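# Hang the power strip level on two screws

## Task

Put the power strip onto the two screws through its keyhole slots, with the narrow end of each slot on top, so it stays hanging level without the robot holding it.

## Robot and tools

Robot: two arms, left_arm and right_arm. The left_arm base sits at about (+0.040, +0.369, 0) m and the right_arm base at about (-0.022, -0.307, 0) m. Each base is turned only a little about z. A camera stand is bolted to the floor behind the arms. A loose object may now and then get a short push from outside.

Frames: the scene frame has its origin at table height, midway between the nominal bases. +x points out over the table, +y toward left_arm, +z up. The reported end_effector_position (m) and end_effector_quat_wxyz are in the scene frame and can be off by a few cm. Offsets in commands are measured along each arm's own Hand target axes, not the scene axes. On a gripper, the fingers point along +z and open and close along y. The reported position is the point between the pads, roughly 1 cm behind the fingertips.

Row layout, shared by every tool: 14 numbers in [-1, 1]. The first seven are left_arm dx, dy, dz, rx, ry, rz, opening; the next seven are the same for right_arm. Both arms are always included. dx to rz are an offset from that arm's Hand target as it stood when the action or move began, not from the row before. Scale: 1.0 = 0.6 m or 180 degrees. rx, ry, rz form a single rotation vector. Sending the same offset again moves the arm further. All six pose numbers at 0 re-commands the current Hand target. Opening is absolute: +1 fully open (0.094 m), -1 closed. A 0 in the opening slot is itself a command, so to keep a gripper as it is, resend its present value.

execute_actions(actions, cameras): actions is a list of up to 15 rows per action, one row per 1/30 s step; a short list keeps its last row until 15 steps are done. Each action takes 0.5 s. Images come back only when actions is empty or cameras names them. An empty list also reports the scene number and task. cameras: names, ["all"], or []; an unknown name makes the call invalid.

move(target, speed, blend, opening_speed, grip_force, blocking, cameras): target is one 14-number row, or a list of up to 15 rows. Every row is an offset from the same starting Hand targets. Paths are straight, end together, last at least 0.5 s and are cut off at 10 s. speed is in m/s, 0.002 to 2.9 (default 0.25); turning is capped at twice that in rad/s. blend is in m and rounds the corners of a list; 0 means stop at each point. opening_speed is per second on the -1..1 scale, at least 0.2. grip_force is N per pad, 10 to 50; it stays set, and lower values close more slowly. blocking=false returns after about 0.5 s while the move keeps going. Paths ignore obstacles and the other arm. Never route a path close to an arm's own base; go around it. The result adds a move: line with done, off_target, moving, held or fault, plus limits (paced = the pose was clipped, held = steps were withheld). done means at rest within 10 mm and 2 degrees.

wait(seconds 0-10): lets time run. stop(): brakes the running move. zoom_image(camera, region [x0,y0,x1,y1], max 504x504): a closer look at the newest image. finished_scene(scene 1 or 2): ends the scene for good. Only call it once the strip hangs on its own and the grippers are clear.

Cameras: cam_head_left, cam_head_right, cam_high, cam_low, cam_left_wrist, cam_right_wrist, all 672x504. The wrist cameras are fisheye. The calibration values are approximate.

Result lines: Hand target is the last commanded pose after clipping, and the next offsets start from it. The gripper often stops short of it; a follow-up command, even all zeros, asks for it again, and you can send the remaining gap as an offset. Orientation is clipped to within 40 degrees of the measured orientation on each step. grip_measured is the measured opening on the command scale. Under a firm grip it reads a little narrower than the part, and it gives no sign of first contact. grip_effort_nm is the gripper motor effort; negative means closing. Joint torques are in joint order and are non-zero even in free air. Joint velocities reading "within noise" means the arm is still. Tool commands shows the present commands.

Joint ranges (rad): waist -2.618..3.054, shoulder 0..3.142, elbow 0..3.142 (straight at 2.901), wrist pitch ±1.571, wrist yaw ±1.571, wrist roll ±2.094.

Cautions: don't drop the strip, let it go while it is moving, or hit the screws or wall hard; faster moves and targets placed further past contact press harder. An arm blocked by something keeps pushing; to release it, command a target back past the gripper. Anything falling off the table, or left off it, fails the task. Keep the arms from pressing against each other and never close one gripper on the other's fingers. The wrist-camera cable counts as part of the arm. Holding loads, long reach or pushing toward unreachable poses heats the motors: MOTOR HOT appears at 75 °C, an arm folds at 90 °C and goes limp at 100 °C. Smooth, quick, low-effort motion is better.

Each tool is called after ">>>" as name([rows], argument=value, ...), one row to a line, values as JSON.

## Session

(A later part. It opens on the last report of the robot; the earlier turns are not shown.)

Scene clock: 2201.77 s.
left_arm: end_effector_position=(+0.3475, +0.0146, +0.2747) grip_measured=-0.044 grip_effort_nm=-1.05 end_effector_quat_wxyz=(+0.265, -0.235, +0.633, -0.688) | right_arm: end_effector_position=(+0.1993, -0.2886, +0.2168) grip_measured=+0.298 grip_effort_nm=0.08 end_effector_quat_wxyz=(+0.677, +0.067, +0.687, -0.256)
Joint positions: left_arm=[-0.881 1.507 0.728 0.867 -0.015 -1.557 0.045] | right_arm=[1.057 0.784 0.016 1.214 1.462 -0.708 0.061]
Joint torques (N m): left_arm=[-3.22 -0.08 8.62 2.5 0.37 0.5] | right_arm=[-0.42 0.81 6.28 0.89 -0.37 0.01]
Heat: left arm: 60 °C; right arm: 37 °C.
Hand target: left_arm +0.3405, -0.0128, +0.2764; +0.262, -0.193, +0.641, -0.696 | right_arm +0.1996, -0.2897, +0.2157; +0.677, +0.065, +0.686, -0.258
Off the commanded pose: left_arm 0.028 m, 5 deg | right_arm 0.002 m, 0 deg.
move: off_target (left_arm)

>>> move(target=[0,0,0,0,0,0,-0.5,0,0,0,0,0,0,0.3], cameras=["cam_head_left","cam_high","cam_head_right"])

>>> zoom_image(camera="cam_head_left", region=[340, 230, 410, 300])

>>> zoom_image(camera="cam_high", region=[320, 290, 370, 340])

>>> zoom_image(camera="cam_high", region=[410, 200, 460, 250])

>>> zoom_image(camera="cam_head_left", region=[265, 160, 335, 230])

>>> zoom_image(camera="cam_head_left", region=[300, 190, 370, 260])

Scene clock: 2225.03 s.
left_arm: end_effector_position=(+0.3475, +0.0146, +0.2747) grip_measured=-0.044 grip_effort_nm=-1.04 end_effector_quat_wxyz=(+0.265, -0.235, +0.633, -0.688) | right_arm: end_effector_position=(+0.1993, -0.2886, +0.2168) grip_measured=+0.298 grip_effort_nm=0.08 end_effector_quat_wxyz=(+0.677, +0.067, +0.687, -0.256)
Joint positions: left_arm=[-0.881 1.507 0.728 0.867 -0.015 -1.557 0.045] | right_arm=[1.057 0.784 0.016 1.214 1.462 -0.708 0.061]
Joint torques (N m): left_arm=[-3.21 -0.03 8.55 2.47 0.36 0.49] | right_arm=[-0.5 0.81 6.39 0.89 -0.35 0.04]
Heat: left arm: 57 °C; right arm: 37 °C.
Hand target: left_arm +0.3405, -0.0128, +0.2764; +0.262, -0.193, +0.641, -0.696 | right_arm +0.1996, -0.2897, +0.2157; +0.677, +0.065, +0.686, -0.258
Off the commanded pose: left_arm 0.028 m, 5 deg | right_arm 0.002 m, 0 deg.
move: off_target (left_arm)
Images, in order (width x height): cam_head_left 672x504, cam_head_right 672x504, cam_high 672x504.

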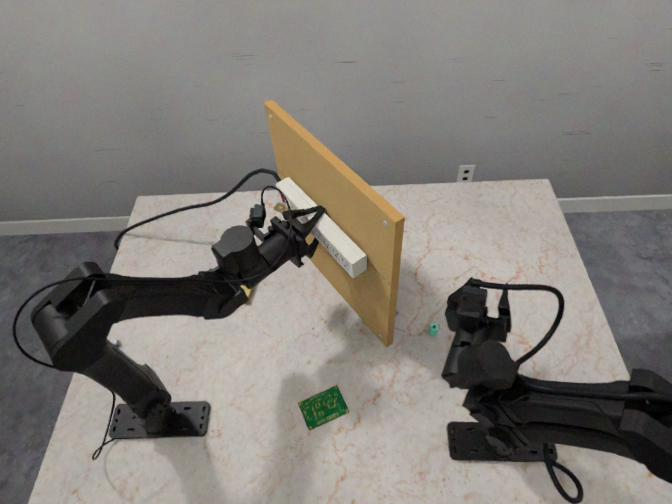

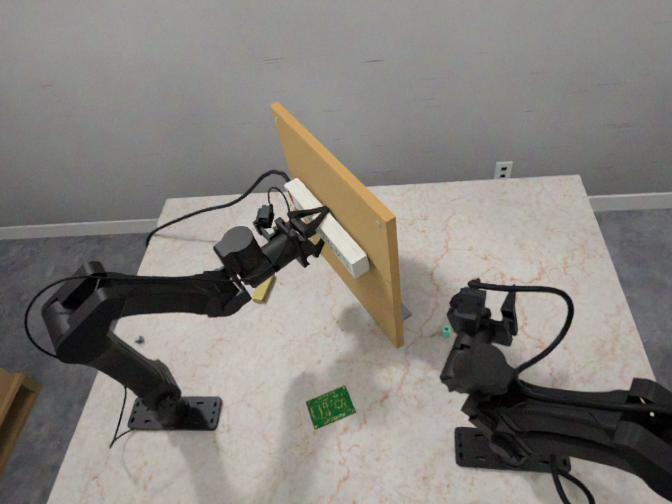

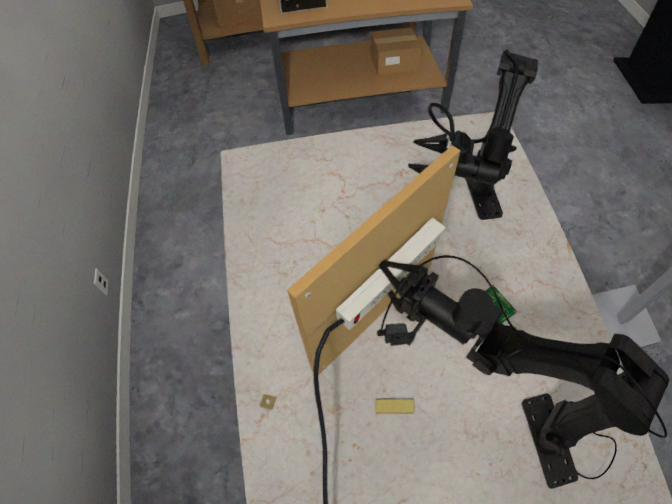

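Scaled by 7.200 from the camera's 672x504 image, which has a finer 960x720 frame.

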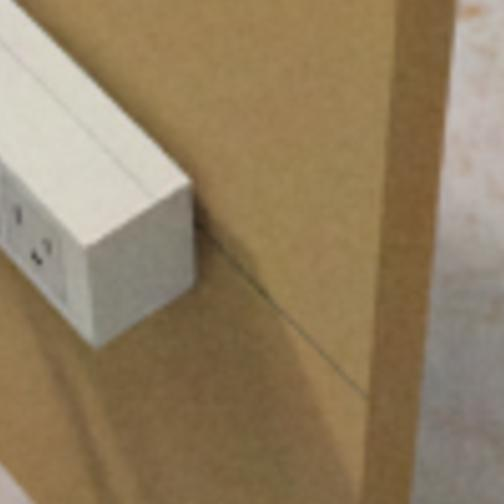

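Scaled by 10.080 from the camera's 672x504 image, which has a finer 960x720 frame.

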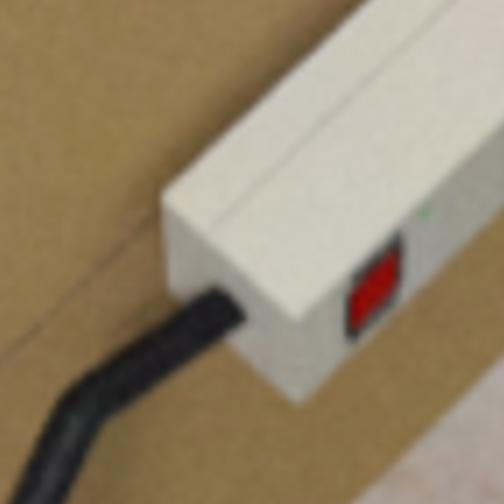

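Scaled by 10.080 from the camera's 672x504 image, which has a finer 960x720 frame.

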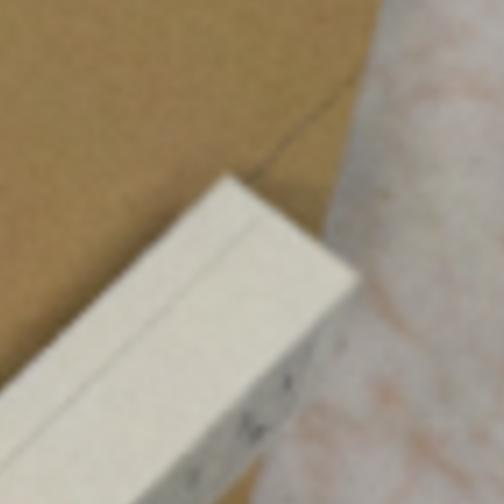

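Scaled by 7.200 from the camera's 672x504 image, which has a finer 960x720 frame.

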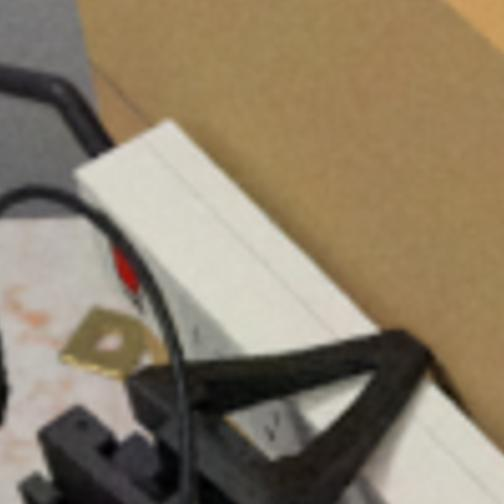

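Scaled by 7.200 from the camera's 672x504 image, which has a finer 960x720 frame.

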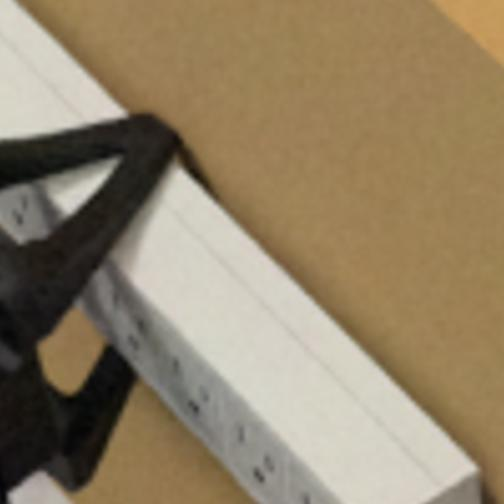

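>>> move(target=[-0.004,0.0,0.02,-0.004,0.0,-0.003,-0.5,0,0,0,0,0,0,0.3], speed=0.05)

>>> move(target=[-0.004,0.0,0.02,-0.004,0.003,-0.003,-0.5,0,0,0,0,0,0,0.3], speed=0.05)

>>> move(target=[-0.004,0.0,0.02,-0.004,0.003,-0.003,-0.5,0,0,0,0,0,0,0.3], speed=0.05)

Scene clock: 2247.77 s.
left_arm: end_effector_position=(+0.3482, +0.0138, +0.2716) grip_measured=-0.044 grip_effort_nm=-1.04 end_effector_quat_wxyz=(+0.264, -0.236, +0.635, -0.687) | right_arm: end_effector_position=(+0.1993, -0.2886, +0.2168) grip_measured=+0.298 grip_effort_nm=0.08 end_effector_quat_wxyz=(+0.677, +0.067, +0.687, -0.256)
Joint positions: left_arm=[-0.881 1.515 0.727 0.871 -0.015 -1.558 0.045] | right_arm=[1.057 0.784 0.016 1.214 1.462 -0.708 0.061]
Joint torques (N m): left_arm=[-2.69 1.58 11.93 2.11 0.41 0.4] | right_arm=[-0.57 0.73 6.15 0.89 -0.36 0]
Heat: left arm: 56 °C; right arm: 37 °C.
Hand target: left_arm +0.3497, -0.0208, +0.2777; +0.257, -0.197, +0.644, -0.693 | right_arm +0.1996, -0.2897, +0.2157; +0.677, +0.065, +0.686, -0.258
Off the commanded pose: left_arm 0.035 m, 5 deg | right_arm 0.002 m, 0 deg.
move: off_target (left_arm)

Scene clock: 2248.47 s.
left_arm: end_effector_position=(+0.3484, +0.0136, +0.2711) grip_measured=-0.044 grip_effort_nm=-1.04 end_effector_quat_wxyz=(+0.263, -0.236, +0.635, -0.687) | right_arm: end_effector_position=(+0.1993, -0.2886, +0.2168) grip_measured=+0.298 grip_effort_nm=0.08 end_effector_quat_wxyz=(+0.677, +0.067, +0.687, -0.256)
Joint positions: left_arm=[-0.88 1.517 0.727 0.871 -0.013 -1.56 0.045] | right_arm=[1.057 0.784 0.016 1.214 1.462 -0.708 0.061]
Joint torques (N m): left_arm=[-1.85 3.54 14.91 1.81 0.64 0.34] | right_arm=[-0.38 0.88 6.37 0.94 -0.38 0.04]
Heat: left arm: 56 °C; right arm: 37 °C.
Hand target: left_arm +0.3587, -0.0289, +0.2789; +0.250, -0.199, +0.649, -0.691 | right_arm +0.1996, -0.2897, +0.2157; +0.677, +0.065, +0.686, -0.258
Off the commanded pose: left_arm 0.044 m, 5 deg | right_arm 0.002 m, 0 deg.
move: off_target (left_arm)

Scene clock: 2249.23 s.
left_arm: end_effector_position=(+0.3490, +0.0131, +0.2710) grip_measured=-0.044 grip_effort_nm=-1.04 end_effector_quat_wxyz=(+0.259, -0.233, +0.638, -0.687) | right_arm: end_effector_position=(+0.1993, -0.2886, +0.2168) grip_measured=+0.298 grip_effort_nm=0.08 end_effector_quat_wxyz=(+0.677, +0.067, +0.687, -0.256)
Joint positions: left_arm=[-0.873 1.517 0.732 0.863 0.005 -1.56 0.045] | right_arm=[1.057 0.784 0.016 1.214 1.462 -0.708 0.061]
Joint torques (N m): left_arm=[-1.59 5.45 17.4 1.61 0.61 0.23] | right_arm=[-0.57 0.88 6.38 0.9 -0.35 0.02]
Heat: left arm: 57 °C; right arm: 37 °C.
Hand target: left_arm +0.3679, -0.0370, +0.2800; +0.242, -0.200, +0.653, -0.689 | right_arm +0.1996, -0.2897, +0.2157; +0.677, +0.065, +0.686, -0.258
Off the commanded pose: left_arm 0.054 m, 5 deg | right_arm 0.002 m, 0 deg.
move: off_target (left_arm)

>>> move(target=[-0.003,-0.01,0.0,-0.015,0.01,0,-0.5,0,0,0,0,0,0,0.3], speed=0.05)

>>> move(target=[-0.003,-0.01,0.01,-0.015,0.01,0,-0.5,0,0,0,0,0,0,0.3], speed=0.05)

>>> move(target=[-0.003,-0.01,0.01,-0.005,0.006,0,-0.5,0,0,0,0,0,0,0.3], speed=0.05)

Scene clock: 2262.87 s.
left_arm: end_effector_position=(+0.3498, +0.0121, +0.2715) grip_measured=-0.044 grip_effort_nm=-1.04 end_effector_quat_wxyz=(+0.241, -0.226, +0.661, -0.673) | right_arm: end_effector_position=(+0.1993, -0.2886, +0.2168) grip_measured=+0.298 grip_effort_nm=0.08 end_effector_quat_wxyz=(+0.677, +0.067, +0.687, -0.256)
Joint positions: left_arm=[-0.85 1.489 0.771 0.742 0.064 -1.558 0.045] | right_arm=[1.057 0.784 0.016 1.214 1.462 -0.708 0.061]
Joint torques (N m): left_arm=[-1.69 5.11 18 1.59 0.51 0.25] | right_arm=[-0.31 0.7 6.37 0.91 -0.41 0.03]
Heat: left arm: 68 °C; right arm: 37 °C.
Hand target: left_arm +0.3689, -0.0358, +0.2860; +0.227, -0.195, +0.673, -0.676 | right_arm +0.1996, -0.2897, +0.2157; +0.677, +0.065, +0.686, -0.258
Off the commanded pose: left_arm 0.054 m, 4 deg | right_arm 0.002 m, 0 deg.
move: off_target (left_arm)

Scene clock: 2264.47 s.
left_arm: end_effector_position=(+0.3497, +0.0135, +0.2728) grip_measured=-0.044 grip_effort_nm=-1.04 end_effector_quat_wxyz=(+0.209, -0.219, +0.700, -0.647) | right_arm: end_effector_position=(+0.1993, -0.2886, +0.2168) grip_measured=+0.298 grip_effort_nm=0.08 end_effector_quat_wxyz=(+0.677, +0.067, +0.687, -0.256)
Joint positions: left_arm=[-0.813 1.446 0.847 0.522 0.159 -1.548 0.045] | right_arm=[1.057 0.784 0.016 1.214 1.462 -0.708 0.061]
Joint torques (N m): left_arm=[-3.55 8.08 17.46 2.58 0.01 0.18] | right_arm=[-0.53 0.87 6.34 0.89 -0.39 0]
Heat: left arm: 68 °C; right arm: 37 °C.
Hand target: left_arm +0.3736, -0.0397, +0.2922; +0.212, -0.190, +0.692, -0.663 | right_arm +0.1996, -0.2897, +0.2157; +0.677, +0.065, +0.686, -0.258
Off the commanded pose: left_arm 0.062 m, 4 deg | right_arm 0.002 m, 0 deg.
move: off_target (left_arm)

Scene clock: 2265.90 s.
left_arm: end_effector_position=(+0.3493, +0.0145, +0.2737) grip_measured=-0.044 grip_effort_nm=-1.04 end_effector_quat_wxyz=(+0.192, -0.218, +0.727, -0.623) | right_arm: end_effector_position=(+0.1993, -0.2886, +0.2168) grip_measured=+0.298 grip_effort_nm=0.08 end_effector_quat_wxyz=(+0.677, +0.067, +0.687, -0.256)
Joint positions: left_arm=[-0.797 1.428 0.914 0.359 0.197 -1.533 0.045] | right_arm=[1.057 0.784 0.016 1.214 1.462 -0.708 0.061]
Joint torques (N m): left_arm=[-3.93 9.5 15.95 3.72 -0.07 0.09] | right_arm=[-0.73 0.87 6.37 0.89 -0.35 0.04]
Heat: left arm: 68 °C; right arm: 37 °C.
Hand target: left_arm +0.3782, -0.0441, +0.2980; +0.204, -0.185, +0.700, -0.659 | right_arm +0.1996, -0.2897, +0.2157; +0.677, +0.065, +0.686, -0.258
Off the commanded pose: left_arm 0.070 m, 7 deg | right_arm 0.002 m, 0 deg.
move: off_target (left_arm)

>>> move(target=[0.006,-0.01,-0.07,0.03,-0.01,0,-0.5,0,0,0,0,0,0,0.3], speed=0.06)

Scene clock: 2275.03 s.
left_arm: end_effector_position=(+0.3481, +0.0153, +0.2778) grip_measured=-0.044 grip_effort_nm=-1.04 end_effector_quat_wxyz=(+0.204, -0.219, +0.701, -0.648) | right_arm: end_effector_position=(+0.1993, -0.2886, +0.2168) grip_measured=+0.298 grip_effort_nm=0.08 end_effector_quat_wxyz=(+0.677, +0.067, +0.687, -0.256)
Joint positions: left_arm=[-0.808 1.429 0.856 0.494 0.171 -1.556 0.045] | right_arm=[1.057 0.784 0.016 1.214 1.462 -0.708 0.061]
Joint torques (N m): left_arm=[-3.21 0.46 9.36 3.67 -0.12 0.14] | right_arm=[-0.5 0.81 6.37 0.86 -0.38 -0.05]
Heat: left arm: 67 °C; right arm: 37 °C.
Hand target: left_arm +0.3528, -0.0108, +0.3060; +0.223, -0.185, +0.664, -0.689 | right_arm +0.1996, -0.2897, +0.2157; +0.677, +0.065, +0.686, -0.258
Off the commanded pose: left_arm 0.039 m, 8 deg | right_arm 0.002 m, 0 deg.
move: off_target (left_arm)

>>> move(target=[0,0.0,-0.015,0.02,-0.027,0,-0.5,0,0,0,0,0,0,0.3], speed=0.06)

Scene clock: 2285.43 s.
left_arm: end_effector_position=(+0.3479, +0.0145, +0.2771) grip_measured=-0.044 grip_effort_nm=-1.04 end_effector_quat_wxyz=(+0.240, -0.238, +0.664, -0.667) | right_arm: end_effector_position=(+0.1993, -0.2886, +0.2168) grip_measured=+0.298 grip_effort_nm=0.08 end_effector_quat_wxyz=(+0.677, +0.067, +0.687, -0.256)
Joint positions: left_arm=[-0.86 1.456 0.787 0.674 0.037 -1.57 0.045] | right_arm=[1.057 0.784 0.016 1.214 1.462 -0.708 0.061]
Joint torques (N m): left_arm=[-2.44 -1.63 8.64 3.29 -0.08 0.25] | right_arm=[-0.62 0.87 6.38 0.93 -0.39 0]
Heat: left arm: 64 °C; right arm: 37 °C.
Hand target: left_arm +0.3478, -0.0033, +0.3055; +0.257, -0.207, +0.632, -0.701 | right_arm +0.1996, -0.2897, +0.2157; +0.677, +0.065, +0.686, -0.258
Off the commanded pose: left_arm 0.034 m, 7 deg | right_arm 0.002 m, 0 deg.
move: off_target (left_arm)

>>> move(target=[0,0.0,0.012,0,0,0.008,-0.5,0,0,0,0,0,0,0.3], speed=0.05)

>>> move(target=[0,0.006,0.012,0,0,0,-0.5,0,0,0,0,0,0,0.3], speed=0.05)

>>> move(target=[0,0.006,0.012,-0.003,0,0,-0.5,0,0,0,0,0,0,0.3], speed=0.05, cameras=["cam_head_left","cam_high","cam_head_right"])

>>> zoom_image(camera="cam_head_left", region=[340, 230, 410, 300])

>>> zoom_image(camera="cam_head_left", region=[265, 160, 335, 230])

>>> zoom_image(camera="cam_high", region=[320, 290, 370, 340])

>>> zoom_image(camera="cam_high", region=[410, 200, 460, 250])

Scene clock: 2299.13 s.
left_arm: end_effector_position=(+0.3483, +0.0142, +0.2769) grip_measured=-0.044 grip_effort_nm=-1.04 end_effector_quat_wxyz=(+0.241, -0.237, +0.663, -0.668) | right_arm: end_effector_position=(+0.1993, -0.2886, +0.2168) grip_measured=+0.298 grip_effort_nm=0.08 end_effector_quat_wxyz=(+0.677, +0.067, +0.687, -0.256)
Joint positions: left_arm=[-0.86 1.46 0.786 0.682 0.037 -1.568 0.045] | right_arm=[1.057 0.784 0.016 1.214 1.462 -0.708 0.061]
Joint torques (N m): left_arm=[-2.55 -0.25 10.39 3.2 -0.1 0.5] | right_arm=[-0.62 0.84 6.48 0.89 -0.41 0.03]
Heat: left arm: 62 °C; right arm: 37 °C.
Hand target: left_arm +0.3523, -0.0088, +0.3064; +0.266, -0.200, +0.635, -0.698 | right_arm +0.1996, -0.2897, +0.2157; +0.677, +0.065, +0.686, -0.258
Off the commanded pose: left_arm 0.038 m, 7 deg | right_arm 0.002 m, 0 deg.
move: off_target (left_arm)

Scene clock: 2299.83 s.
left_arm: end_effector_position=(+0.3491, +0.0132, +0.2746) grip_measured=-0.044 grip_effort_nm=-1.04 end_effector_quat_wxyz=(+0.241, -0.238, +0.664, -0.667) | right_arm: end_effector_position=(+0.1993, -0.2886, +0.2168) grip_measured=+0.298 grip_effort_nm=0.08 end_effector_quat_wxyz=(+0.677, +0.067, +0.687, -0.256)
Joint positions: left_arm=[-0.86 1.468 0.786 0.687 0.037 -1.568 0.045] | right_arm=[1.057 0.784 0.016 1.214 1.462 -0.708 0.061]
Joint torques (N m): left_arm=[-2.62 1.48 11.51 3.28 -0.11 0.48] | right_arm=[-0.44 0.77 6.35 0.89 -0.38 0.01]
Heat: left arm: 62 °C; right arm: 37 °C.
Hand target: left_arm +0.3572, -0.0147, +0.3036; +0.266, -0.199, +0.635, -0.698 | right_arm +0.1996, -0.2897, +0.2157; +0.677, +0.065, +0.686, -0.258
Off the commanded pose: left_arm 0.041 m, 7 deg | right_arm 0.002 m, 0 deg.
move: off_target (left_arm)

Scene clock: 2300.53 s.
left_arm: end_effector_position=(+0.3494, +0.0130, +0.2745) grip_measured=-0.044 grip_effort_nm=-1.04 end_effector_quat_wxyz=(+0.241, -0.237, +0.663, -0.667) | right_arm: end_effector_position=(+0.1993, -0.2886, +0.2168) grip_measured=+0.298 grip_effort_nm=0.08 end_effector_quat_wxyz=(+0.677, +0.067, +0.687, -0.256)
Joint positions: left_arm=[-0.86 1.471 0.785 0.693 0.037 -1.568 0.045] | right_arm=[1.057 0.784 0.016 1.214 1.462 -0.708 0.061]
Joint torques (N m): left_arm=[-2.7 3.4 12.96 3.16 -0.11 0.51] | right_arm=[-0.46 0.79 6.27 0.86 -0.36 0.04]
Heat: left arm: 62 °C; right arm: 37 °C.
Hand target: left_arm +0.3621, -0.0204, +0.3009; +0.265, -0.201, +0.638, -0.695 | right_arm +0.1996, -0.2897, +0.2157; +0.677, +0.065, +0.686, -0.258
Off the commanded pose: left_arm 0.044 m, 7 deg | right_arm 0.002 m, 0 deg.
move: off_target (left_arm)
Images, in order (width x height): cam_head_left 672x504, cam_head_right 672x504, cam_high 672x504.

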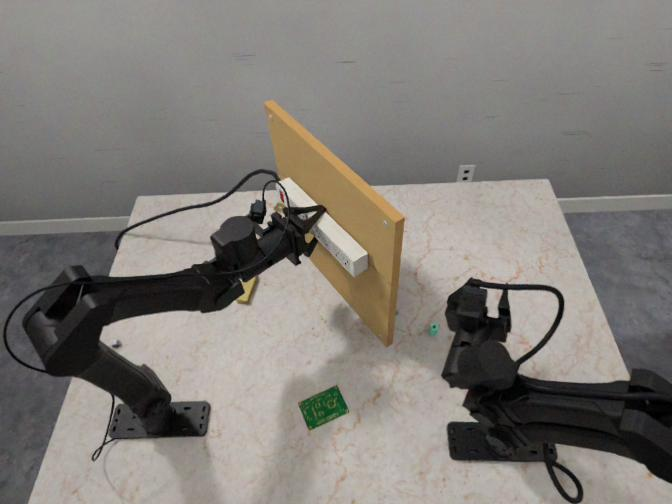

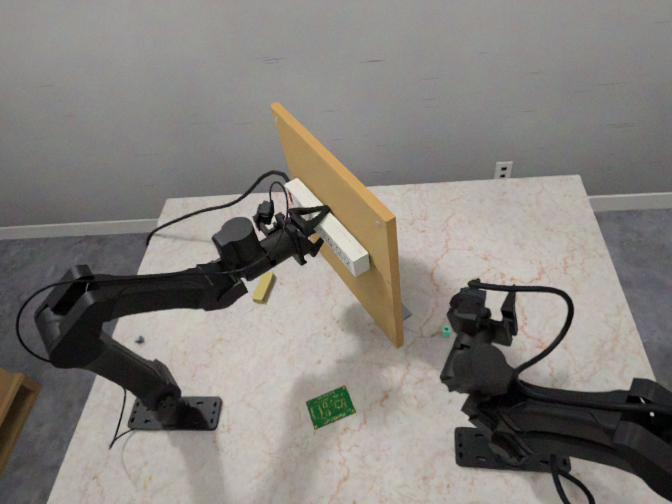

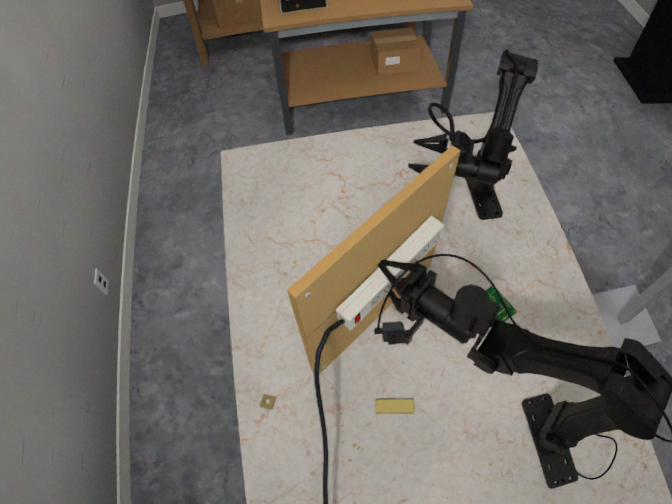

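Scaled by 7.200 from the camera's 672x504 image, which has a finer 960x720 frame.

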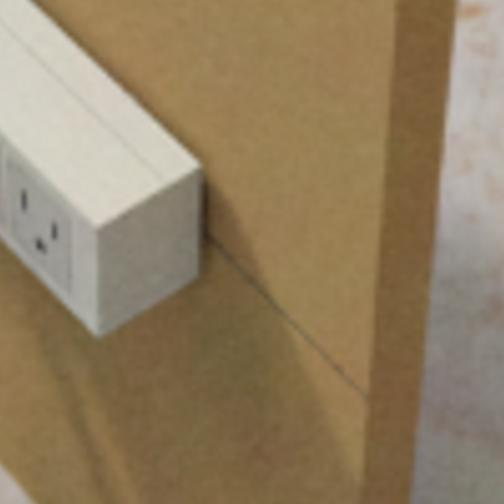

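Scaled by 7.200 from the camera's 672x504 image, which has a finer 960x720 frame.

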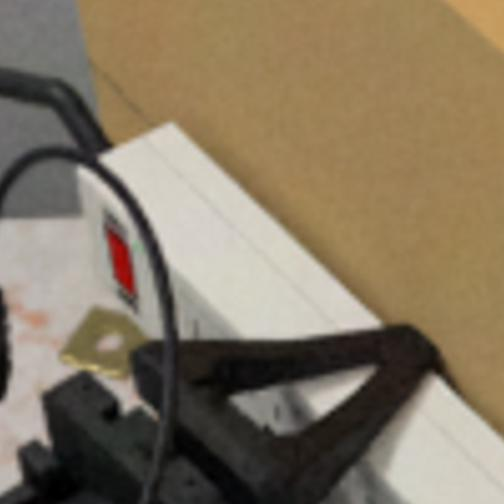

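Scaled by 10.080 from the camera's 672x504 image, which has a finer 960x720 frame.

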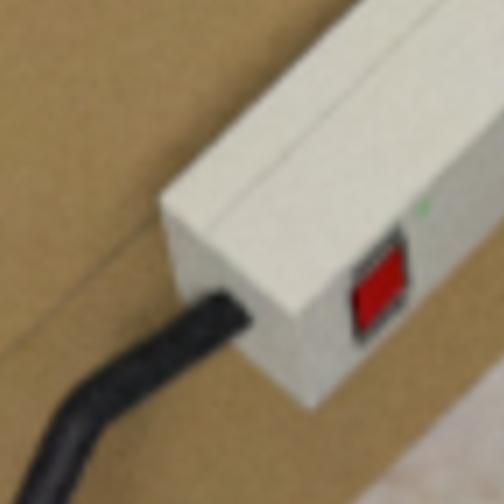

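Scaled by 10.080 from the camera's 672x504 image, which has a finer 960x720 frame.

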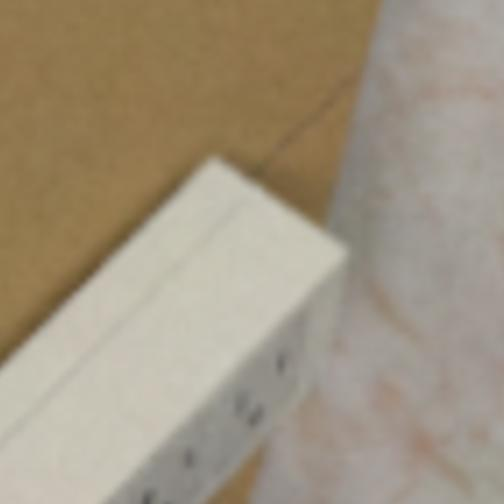

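>>> move(target=[0,-0.01,-0.065,0.004,0,-0.003,-0.5,0,0,0,0,0,0,0.3], speed=0.06)

>>> move(target=[0,-0.005,-0.01,0,0,0,-0.5,0,0,0,0,0,0,0.3], speed=0.06)

Scene clock: 2313.17 s.
left_arm: end_effector_position=(+0.3471, +0.0156, +0.2766) grip_measured=-0.044 grip_effort_nm=-1.04 end_effector_quat_wxyz=(+0.246, -0.236, +0.655, -0.675) | right_arm: end_effector_position=(+0.1993, -0.2886, +0.2168) grip_measured=+0.298 grip_effort_nm=0.08 end_effector_quat_wxyz=(+0.677, +0.067, +0.687, -0.256)
Joint positions: left_arm=[-0.863 1.465 0.763 0.733 0.029 -1.567 0.045] | right_arm=[1.057 0.784 0.016 1.214 1.462 -0.708 0.061]
Joint torques (N m): left_arm=[-2 -6.19 5.89 2.8 0.02 0.36] | right_arm=[-0.64 0.7 6.2 0.89 -0.4 0.02]
Heat: left arm: 62 °C; right arm: 37 °C.
Hand target: left_arm +0.3373, +0.0102, +0.3026; +0.263, -0.202, +0.633, -0.700 | right_arm +0.1996, -0.2897, +0.2157; +0.677, +0.065, +0.686, -0.258
Off the commanded pose: left_arm 0.028 m, 6 deg | right_arm 0.002 m, 0 deg.
move: off_target (left_arm)

Scene clock: 2314.00 s.
left_arm: end_effector_position=(+0.3421, +0.0144, +0.2702) grip_measured=-0.044 grip_effort_nm=-1.04 end_effector_quat_wxyz=(+0.245, -0.233, +0.662, -0.669) | right_arm: end_effector_position=(+0.1993, -0.2886, +0.2168) grip_measured=+0.298 grip_effort_nm=0.08 end_effector_quat_wxyz=(+0.677, +0.067, +0.687, -0.256)
Joint positions: left_arm=[-0.876 1.459 0.748 0.726 0.022 -1.559 0.045] | right_arm=[1.057 0.784 0.016 1.214 1.462 -0.708 0.061]
Joint torques (N m): left_arm=[-0.87 -8.18 5.79 2.79 0.1 0.31] | right_arm=[-0.54 0.69 6.37 0.9 -0.38 0.03]
Heat: left arm: 62 °C; right arm: 37 °C.
Hand target: left_arm +0.3332, +0.0151, +0.3050; +0.263, -0.202, +0.633, -0.700 | right_arm +0.1996, -0.2897, +0.2157; +0.677, +0.065, +0.686, -0.258
Off the commanded pose: left_arm 0.036 m, 6 deg | right_arm 0.002 m, 0 deg.
move: off_target (left_arm)

>>> move(target=[-0.009,-0.03,-0.005,0,0,0.004,-0.5,0,0,0,0,0,0,0.3], speed=0.06)

>>> move(target=[0,0,0.01,0.004,0,0.003,-0.5,0,0,0,0,0,0,0.3], speed=0.06)

Scene clock: 2322.47 s.
left_arm: end_effector_position=(+0.3384, +0.0224, +0.2741) grip_measured=-0.044 grip_effort_nm=-1.04 end_effector_quat_wxyz=(+0.247, -0.234, +0.672, -0.658) | right_arm: end_effector_position=(+0.1993, -0.2886, +0.2168) grip_measured=+0.298 grip_effort_nm=0.08 end_effector_quat_wxyz=(+0.677, +0.067, +0.687, -0.256)
Joint positions: left_arm=[-0.87 1.404 0.748 0.644 0.024 -1.546 0.045] | right_arm=[1.057 0.784 0.016 1.214 1.462 -0.708 0.061]
Joint torques (N m): left_arm=[0.09 -7.98 8.03 2.72 0.24 0.3] | right_arm=[-0.46 0.76 6.32 0.93 -0.38 0.01]
Heat: left arm: 60 °C; right arm: 37 °C.
Hand target: left_arm +0.3336, +0.0218, +0.3226; +0.267, -0.198, +0.634, -0.698 | right_arm +0.1996, -0.2897, +0.2157; +0.677, +0.065, +0.686, -0.258
Off the commanded pose: left_arm 0.049 m, 8 deg | right_arm 0.002 m, 0 deg.
move: off_target (left_arm)

Scene clock: 2323.17 s.
left_arm: end_effector_position=(+0.3381, +0.0227, +0.2752) grip_measured=-0.044 grip_effort_nm=-1.04 end_effector_quat_wxyz=(+0.250, -0.231, +0.672, -0.658) | right_arm: end_effector_position=(+0.1993, -0.2886, +0.2168) grip_measured=+0.298 grip_effort_nm=0.08 end_effector_quat_wxyz=(+0.677, +0.067, +0.687, -0.256)
Joint positions: left_arm=[-0.87 1.401 0.748 0.643 0.024 -1.538 0.045] | right_arm=[1.057 0.784 0.016 1.214 1.462 -0.708 0.061]
Joint torques (N m): left_arm=[0.06 -5.7 8.76 3.04 0.26 0.34] | right_arm=[-0.44 0.92 6.35 0.91 -0.32 -0.04]
Heat: left arm: 60 °C; right arm: 37 °C.
Hand target: left_arm +0.3373, +0.0172, +0.3235; +0.271, -0.193, +0.631, -0.701 | right_arm +0.1996, -0.2897, +0.2157; +0.677, +0.065, +0.686, -0.258
Off the commanded pose: left_arm 0.048 m, 8 deg | right_arm 0.002 m, 0 deg.
move: off_target (left_arm)

>>> move(target=[-0.007,-0.005,0.014,0.003,0,-0.0085,-0.5,0,0,0,0,0,0,0.3], speed=0.06)

Scene clock: 2333.13 s.
left_arm: end_effector_position=(+0.3449, +0.0208, +0.2780) grip_measured=-0.044 grip_effort_nm=-1.04 end_effector_quat_wxyz=(+0.246, -0.236, +0.668, -0.661) | right_arm: end_effector_position=(+0.1993, -0.2886, +0.2168) grip_measured=+0.298 grip_effort_nm=0.08 end_effector_quat_wxyz=(+0.677, +0.067, +0.687, -0.256)
Joint positions: left_arm=[-0.857 1.423 0.773 0.645 0.035 -1.554 0.045] | right_arm=[1.057 0.784 0.016 1.214 1.462 -0.708 0.061]
Joint torques (N m): left_arm=[0.05 -5.26 9.24 3.11 0.28 0.2] | right_arm=[-0.51 0.81 6.3 0.89 -0.37 0.03]
Heat: left arm: 61 °C; right arm: 37 °C.
Hand target: left_arm +0.3453, +0.0134, +0.3277; +0.263, -0.200, +0.625, -0.707 | right_arm +0.1996, -0.2897, +0.2157; +0.677, +0.065, +0.686, -0.258
Off the commanded pose: left_arm 0.050 m, 9 deg | right_arm 0.002 m, 0 deg.
move: off_target (left_arm)

>>> move(target=[0.003,0.004,0.016,0.003,0.004,0,-0.5,0,0,0,0,0,0,0.3], speed=0.05, cameras=["cam_head_left","cam_high"])

>>> zoom_image(camera="cam_head_left", region=[340, 230, 410, 300])

>>> zoom_image(camera="cam_head_left", region=[265, 160, 335, 230])

Scene clock: 2341.20 s.
left_arm: end_effector_position=(+0.3484, +0.0159, +0.2745) grip_measured=-0.044 grip_effort_nm=-1.04 end_effector_quat_wxyz=(+0.242, -0.235, +0.669, -0.662) | right_arm: end_effector_position=(+0.1993, -0.2886, +0.2168) grip_measured=+0.298 grip_effort_nm=0.08 end_effector_quat_wxyz=(+0.677, +0.067, +0.687, -0.256)
Joint positions: left_arm=[-0.854 1.453 0.785 0.661 0.046 -1.557 0.045] | right_arm=[1.057 0.784 0.016 1.214 1.462 -0.708 0.061]
Joint torques (N m): left_arm=[-0.21 -4.72 9.8 3.24 0.29 0.22] | right_arm=[-0.43 0.8 6.3 0.86 -0.38 0.01]
Heat: left arm: 59 °C; right arm: 37 °C.
Hand target: left_arm +0.3501, +0.0047, +0.3266; +0.260, -0.195, +0.623, -0.711 | right_arm +0.1996, -0.2897, +0.2157; +0.677, +0.065, +0.686, -0.258
Off the commanded pose: left_arm 0.053 m, 9 deg | right_arm 0.002 m, 0 deg.
move: off_target (left_arm)
Images, in order (width x height): cam_head_left 672x504, cam_high 672x504.

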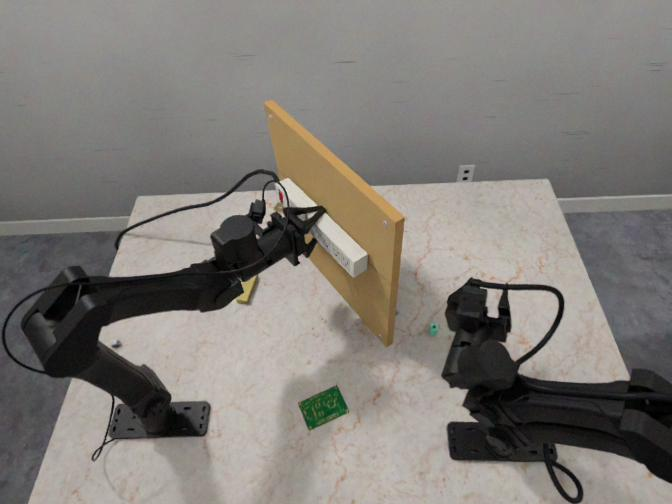

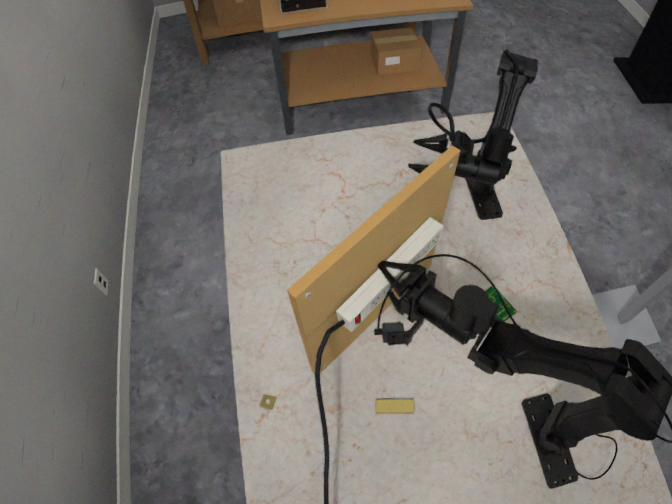

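Scaled by 7.200 from the camera's 672x504 image, which has a finer 960x720 frame.

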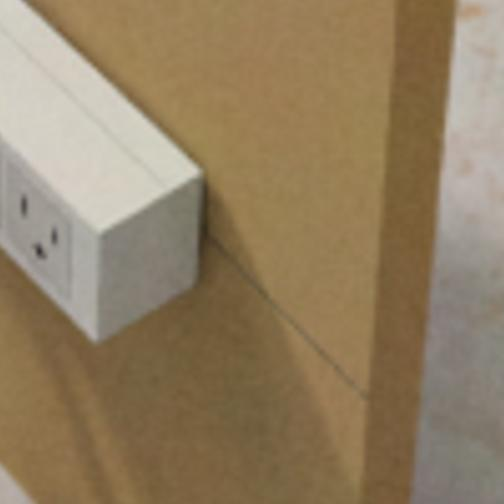

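Scaled by 7.200 from the camera's 672x504 image, which has a finer 960x720 frame.

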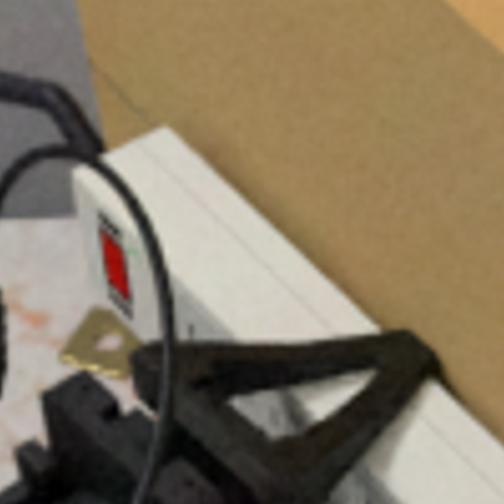

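>>> move(target=[0.0,0,-0.006,0,0,0.011,-0.5,0,0,0,0,0,0,0.3], speed=0.05)

Scene clock: 2354.03 s.
left_arm: end_effector_position=(+0.3486, +0.0161, +0.2746) grip_measured=-0.044 grip_effort_nm=-1.04 end_effector_quat_wxyz=(+0.246, -0.231, +0.671, -0.661) | right_arm: end_effector_position=(+0.1993, -0.2886, +0.2168) grip_measured=+0.298 grip_effort_nm=0.08 end_effector_quat_wxyz=(+0.677, +0.067, +0.687, -0.256)
Joint positions: left_arm=[-0.854 1.453 0.785 0.661 0.046 -1.546 0.045] | right_arm=[1.057 0.784 0.016 1.214 1.462 -0.708 0.061]
Joint torques (N m): left_arm=[-0.23 -5.52 9.07 3.23 0.3 0.46] | right_arm=[-0.57 0.8 6.34 0.92 -0.37 0.07]
Heat: left arm: 59 °C; right arm: 36 °C.
Hand target: left_arm +0.3480, +0.0075, +0.3261; +0.272, -0.184, +0.626, -0.707 | right_arm +0.1996, -0.2897, +0.2157; +0.677, +0.065, +0.686, -0.258
Off the commanded pose: left_arm 0.052 m, 10 deg | right_arm 0.002 m, 0 deg.
move: off_target (left_arm)

>>> move(target=[0.003,0,-0.002,0,0,0.008,-0.5,0,0,0,0,0,0,0.3], speed=0.05)

>>> move(target=[0.002,0,0.002,0,0,0.001,-0.5,0,0,0,0,0,0,0.3], speed=0.05, cameras=["cam_head_left"])

>>> zoom_image(camera="cam_head_left", region=[340, 230, 410, 300])

>>> zoom_image(camera="cam_head_left", region=[265, 160, 335, 230])

Scene clock: 2362.50 s.
left_arm: end_effector_position=(+0.3487, +0.0162, +0.2747) grip_measured=-0.044 grip_effort_nm=-1.04 end_effector_quat_wxyz=(+0.253, -0.225, +0.673, -0.658) | right_arm: end_effector_position=(+0.1993, -0.2886, +0.2168) grip_measured=+0.298 grip_effort_nm=0.08 end_effector_quat_wxyz=(+0.677, +0.067, +0.687, -0.256)
Joint positions: left_arm=[-0.854 1.453 0.785 0.662 0.045 -1.526 0.045] | right_arm=[1.057 0.784 0.016 1.214 1.462 -0.708 0.061]
Joint torques (N m): left_arm=[-0.76 -5.78 8.7 3.26 0.25 0.55] | right_arm=[-0.61 0.77 6.27 0.92 -0.4 0.05]
Heat: left arm: 59 °C; right arm: 36 °C.
Hand target: left_arm +0.3458, +0.0074, +0.3258; +0.281, -0.176, +0.629, -0.703 | right_arm +0.1996, -0.2897, +0.2157; +0.677, +0.065, +0.686, -0.258
Off the commanded pose: left_arm 0.052 m, 10 deg | right_arm 0.002 m, 0 deg.
move: off_target (left_arm)

Scene clock: 2363.20 s.
left_arm: end_effector_position=(+0.3488, +0.0162, +0.2747) grip_measured=-0.044 grip_effort_nm=-1.04 end_effector_quat_wxyz=(+0.254, -0.224, +0.673, -0.658) | right_arm: end_effector_position=(+0.1993, -0.2886, +0.2168) grip_measured=+0.298 grip_effort_nm=0.08 end_effector_quat_wxyz=(+0.677, +0.067, +0.687, -0.256)
Joint positions: left_arm=[-0.854 1.453 0.785 0.662 0.044 -1.523 0.045] | right_arm=[1.057 0.784 0.016 1.214 1.462 -0.708 0.061]
Joint torques (N m): left_arm=[-1.2 -5.48 8.99 3.24 0.21 0.52] | right_arm=[-0.53 0.68 6.45 0.9 -0.36 0.02]
Heat: left arm: 59 °C; right arm: 36 °C.
Hand target: left_arm +0.3456, +0.0056, +0.3258; +0.282, -0.175, +0.629, -0.703 | right_arm +0.1996, -0.2897, +0.2157; +0.677, +0.065, +0.686, -0.258
Off the commanded pose: left_arm 0.052 m, 10 deg | right_arm 0.002 m, 0 deg.
move: off_target (left_arm)
Images, in order (width x height): cam_head_left 672x504.

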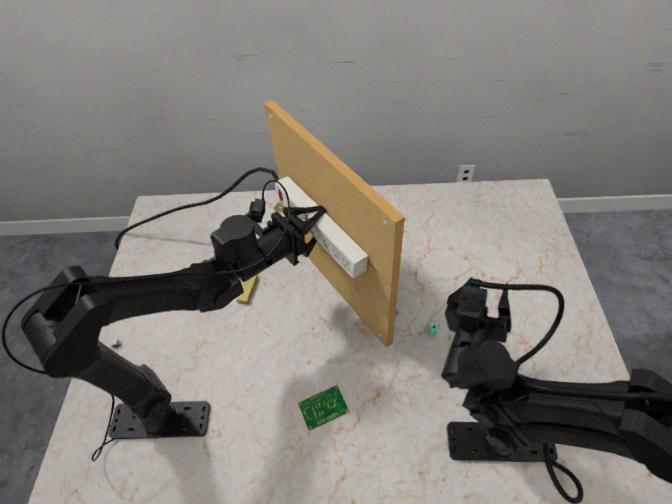

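Scaled by 7.200 from the camera's 672x504 image, which has a finer 960x720 frame.

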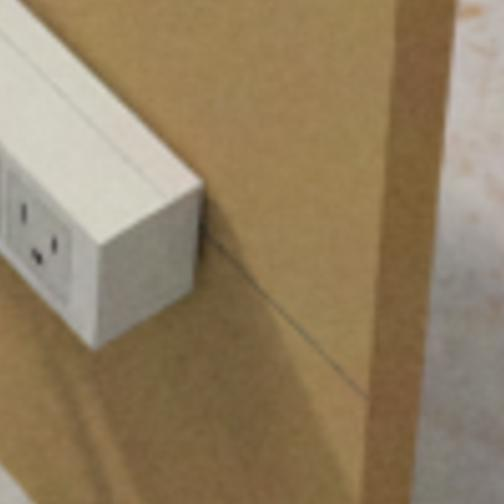

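Scaled by 7.200 from the camera's 672x504 image, which has a finer 960x720 frame.

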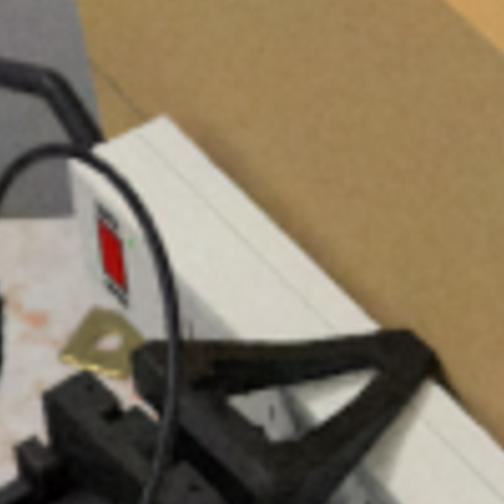

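>>> move(target=[0.006,0.012,0.012,0.0,0,0.006,-0.5,0,0,0,0,0,0,0.3], speed=0.05)

>>> move(target=[0.002,0.012,0.012,0,0,0.00,-0.5,0,0,0,0,0,0,0.3], speed=0.05)

>>> move(target=[0,0.010,0.01,0,0,0,-0.5,0,0,0,0,0,0,0.3], speed=0.05, cameras=["cam_head_left"])

>>> zoom_image(camera="cam_head_left", region=[340, 230, 410, 300])

>>> zoom_image(camera="cam_head_left", region=[265, 160, 335, 230])

Scene clock: 2379.93 s.
left_arm: end_effector_position=(+0.3491, +0.0157, +0.2751) grip_measured=-0.044 grip_effort_nm=-1.04 end_effector_quat_wxyz=(+0.258, -0.221, +0.672, -0.658) | right_arm: end_effector_position=(+0.1993, -0.2886, +0.2168) grip_measured=+0.298 grip_effort_nm=0.08 end_effector_quat_wxyz=(+0.677, +0.067, +0.687, -0.256)
Joint positions: left_arm=[-0.855 1.457 0.785 0.67 0.042 -1.515 0.045] | right_arm=[1.057 0.784 0.016 1.214 1.462 -0.708 0.061]
Joint torques (N m): left_arm=[-2.07 -2.85 9.54 3.45 0.11 0.62] | right_arm=[-0.5 0.75 6.24 0.9 -0.38 0.02]
Heat: left arm: 59 °C; right arm: 36 °C.
Hand target: left_arm +0.3483, -0.0027, +0.3193; +0.289, -0.169, +0.631, -0.700 | right_arm +0.1996, -0.2897, +0.2157; +0.677, +0.065, +0.686, -0.258
Off the commanded pose: left_arm 0.048 m, 10 deg | right_arm 0.002 m, 0 deg.
move: off_target (left_arm)

Scene clock: 2380.63 s.
left_arm: end_effector_position=(+0.3496, +0.0151, +0.2751) grip_measured=-0.044 grip_effort_nm=-1.04 end_effector_quat_wxyz=(+0.259, -0.221, +0.671, -0.659) | right_arm: end_effector_position=(+0.1993, -0.2886, +0.2168) grip_measured=+0.298 grip_effort_nm=0.08 end_effector_quat_wxyz=(+0.677, +0.067, +0.687, -0.256)
Joint positions: left_arm=[-0.856 1.462 0.785 0.679 0.04 -1.515 0.045] | right_arm=[1.057 0.784 0.016 1.214 1.462 -0.708 0.061]
Joint torques (N m): left_arm=[-2.26 -0.25 10.29 3.6 0.08 0.62] | right_arm=[-0.61 0.87 6.53 0.91 -0.34 0]
Heat: left arm: 59 °C; right arm: 36 °C.
Hand target: left_arm +0.3531, -0.0093, +0.3131; +0.289, -0.169, +0.631, -0.700 | right_arm +0.1996, -0.2897, +0.2157; +0.677, +0.065, +0.686, -0.258
Off the commanded pose: left_arm 0.045 m, 10 deg | right_arm 0.002 m, 0 deg.
move: off_target (left_arm)

Scene clock: 2381.60 s.
left_arm: end_effector_position=(+0.3505, +0.0141, +0.2726) grip_measured=-0.044 grip_effort_nm=-1.04 end_effector_quat_wxyz=(+0.260, -0.219, +0.667, -0.663) | right_arm: end_effector_position=(+0.1993, -0.2886, +0.2168) grip_measured=+0.298 grip_effort_nm=0.08 end_effector_quat_wxyz=(+0.677, +0.067, +0.687, -0.256)
Joint positions: left_arm=[-0.856 1.478 0.776 0.716 0.04 -1.515 0.045] | right_arm=[1.057 0.784 0.016 1.214 1.462 -0.708 0.061]
Joint torques (N m): left_arm=[-2.29 1.14 11.7 3.43 0.11 0.61] | right_arm=[-0.46 0.79 6.34 0.89 -0.37 0]
Heat: left arm: 59 °C; right arm: 36 °C.
Hand target: left_arm +0.3578, -0.0142, +0.3083; +0.289, -0.169, +0.630, -0.700 | right_arm +0.1996, -0.2897, +0.2157; +0.677, +0.065, +0.686, -0.258
Off the commanded pose: left_arm 0.046 m, 9 deg | right_arm 0.002 m, 0 deg.
move: off_target (left_arm)
Images, in order (width x height): cam_head_left 672x504.

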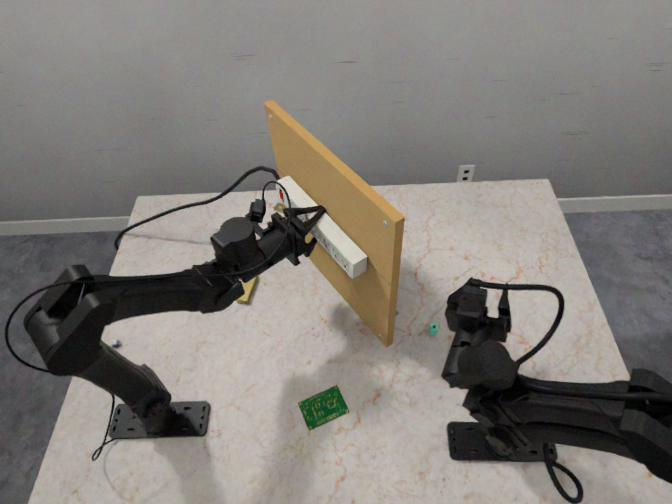

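Scaled by 7.200 from the camera's 672x504 image, which has a finer 960x720 frame.

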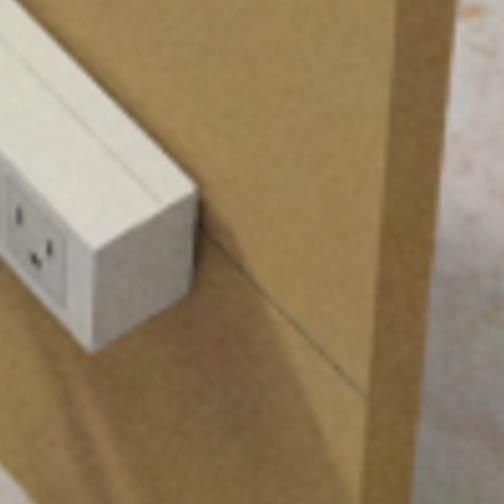

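Scaled by 7.200 from the camera's 672x504 image, which has a finer 960x720 frame.

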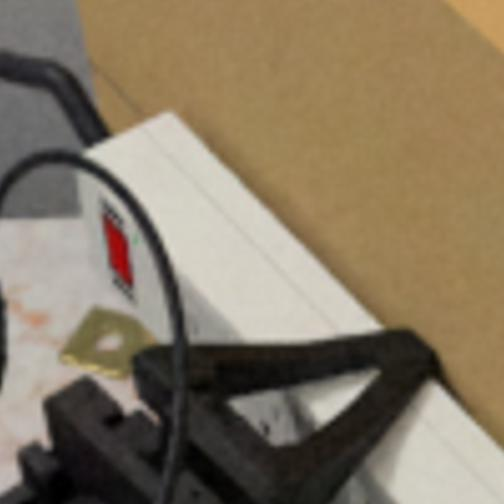

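>>> move(target=[0,0,-0.012,0,0,-0.034,-0.5,0,0,0,0,0,0,0.3], speed=0.05)

>>> move(target=[0,0.008,0.025,0,0,0,-0.5,0,0,0,0,0,0,0.3], speed=0.05)

>>> move(target=[0,0.005,0.015,0,0,0,-0.5,0,0,0,0,0,0,0.3], speed=0.05)

Scene clock: 2393.27 s.
left_arm: end_effector_position=(+0.3497, +0.0145, +0.2745) grip_measured=-0.044 grip_effort_nm=-1.04 end_effector_quat_wxyz=(+0.254, -0.223, +0.659, -0.672) | right_arm: end_effector_position=(+0.1993, -0.2886, +0.2168) grip_measured=+0.298 grip_effort_nm=0.08 end_effector_quat_wxyz=(+0.677, +0.067, +0.687, -0.256)
Joint positions: left_arm=[-0.855 1.48 0.766 0.746 0.045 -1.537 0.045] | right_arm=[1.057 0.784 0.016 1.214 1.462 -0.708 0.061]
Joint torques (N m): left_arm=[-1.78 -0.31 10.67 3.23 0.13 -0.22] | right_arm=[-0.5 0.66 6.35 0.86 -0.37 0.01]
Heat: left arm: 62 °C; right arm: 36 °C.
Hand target: left_arm +0.3536, -0.0086, +0.3072; +0.251, -0.203, +0.621, -0.715 | right_arm +0.1996, -0.2897, +0.2157; +0.677, +0.065, +0.686, -0.258
Off the commanded pose: left_arm 0.040 m, 7 deg | right_arm 0.002 m, 0 deg.
move: off_target (left_arm)

Scene clock: 2393.97 s.
left_arm: end_effector_position=(+0.3506, +0.0133, +0.2723) grip_measured=-0.044 grip_effort_nm=-1.04 end_effector_quat_wxyz=(+0.254, -0.223, +0.658, -0.673) | right_arm: end_effector_position=(+0.1993, -0.2886, +0.2168) grip_measured=+0.298 grip_effort_nm=0.08 end_effector_quat_wxyz=(+0.677, +0.067, +0.687, -0.256)
Joint positions: left_arm=[-0.855 1.491 0.765 0.761 0.046 -1.537 0.045] | right_arm=[1.057 0.784 0.016 1.214 1.462 -0.708 0.061]
Joint torques (N m): left_arm=[-2.1 3.07 13.41 3.26 0.11 -0.22] | right_arm=[-0.35 0.85 6.38 0.9 -0.38 -0.01]
Heat: left arm: 62 °C; right arm: 36 °C.
Hand target: left_arm +0.3631, -0.0208, +0.3048; +0.251, -0.203, +0.620, -0.715 | right_arm +0.1996, -0.2897, +0.2157; +0.677, +0.065, +0.686, -0.258
Off the commanded pose: left_arm 0.049 m, 7 deg | right_arm 0.002 m, 0 deg.
move: off_target (left_arm)

Scene clock: 2394.67 s.
left_arm: end_effector_position=(+0.3510, +0.0131, +0.2719) grip_measured=-0.044 grip_effort_nm=-1.04 end_effector_quat_wxyz=(+0.255, -0.222, +0.657, -0.674) | right_arm: end_effector_position=(+0.1993, -0.2886, +0.2168) grip_measured=+0.298 grip_effort_nm=0.08 end_effector_quat_wxyz=(+0.677, +0.067, +0.687, -0.256)
Joint positions: left_arm=[-0.854 1.496 0.763 0.77 0.046 -1.537 0.045] | right_arm=[1.057 0.784 0.016 1.214 1.462 -0.708 0.061]
Joint torques (N m): left_arm=[-2.3 5.33 15.05 3.26 0.09 -0.2] | right_arm=[-0.49 0.76 6.34 0.93 -0.38 -0.01]
Heat: left arm: 63 °C; right arm: 36 °C.
Hand target: left_arm +0.3689, -0.0282, +0.3031; +0.251, -0.203, +0.620, -0.715 | right_arm +0.1996, -0.2897, +0.2157; +0.677, +0.065, +0.686, -0.258
Off the commanded pose: left_arm 0.055 m, 7 deg | right_arm 0.002 m, 0 deg.
move: off_target (left_arm)


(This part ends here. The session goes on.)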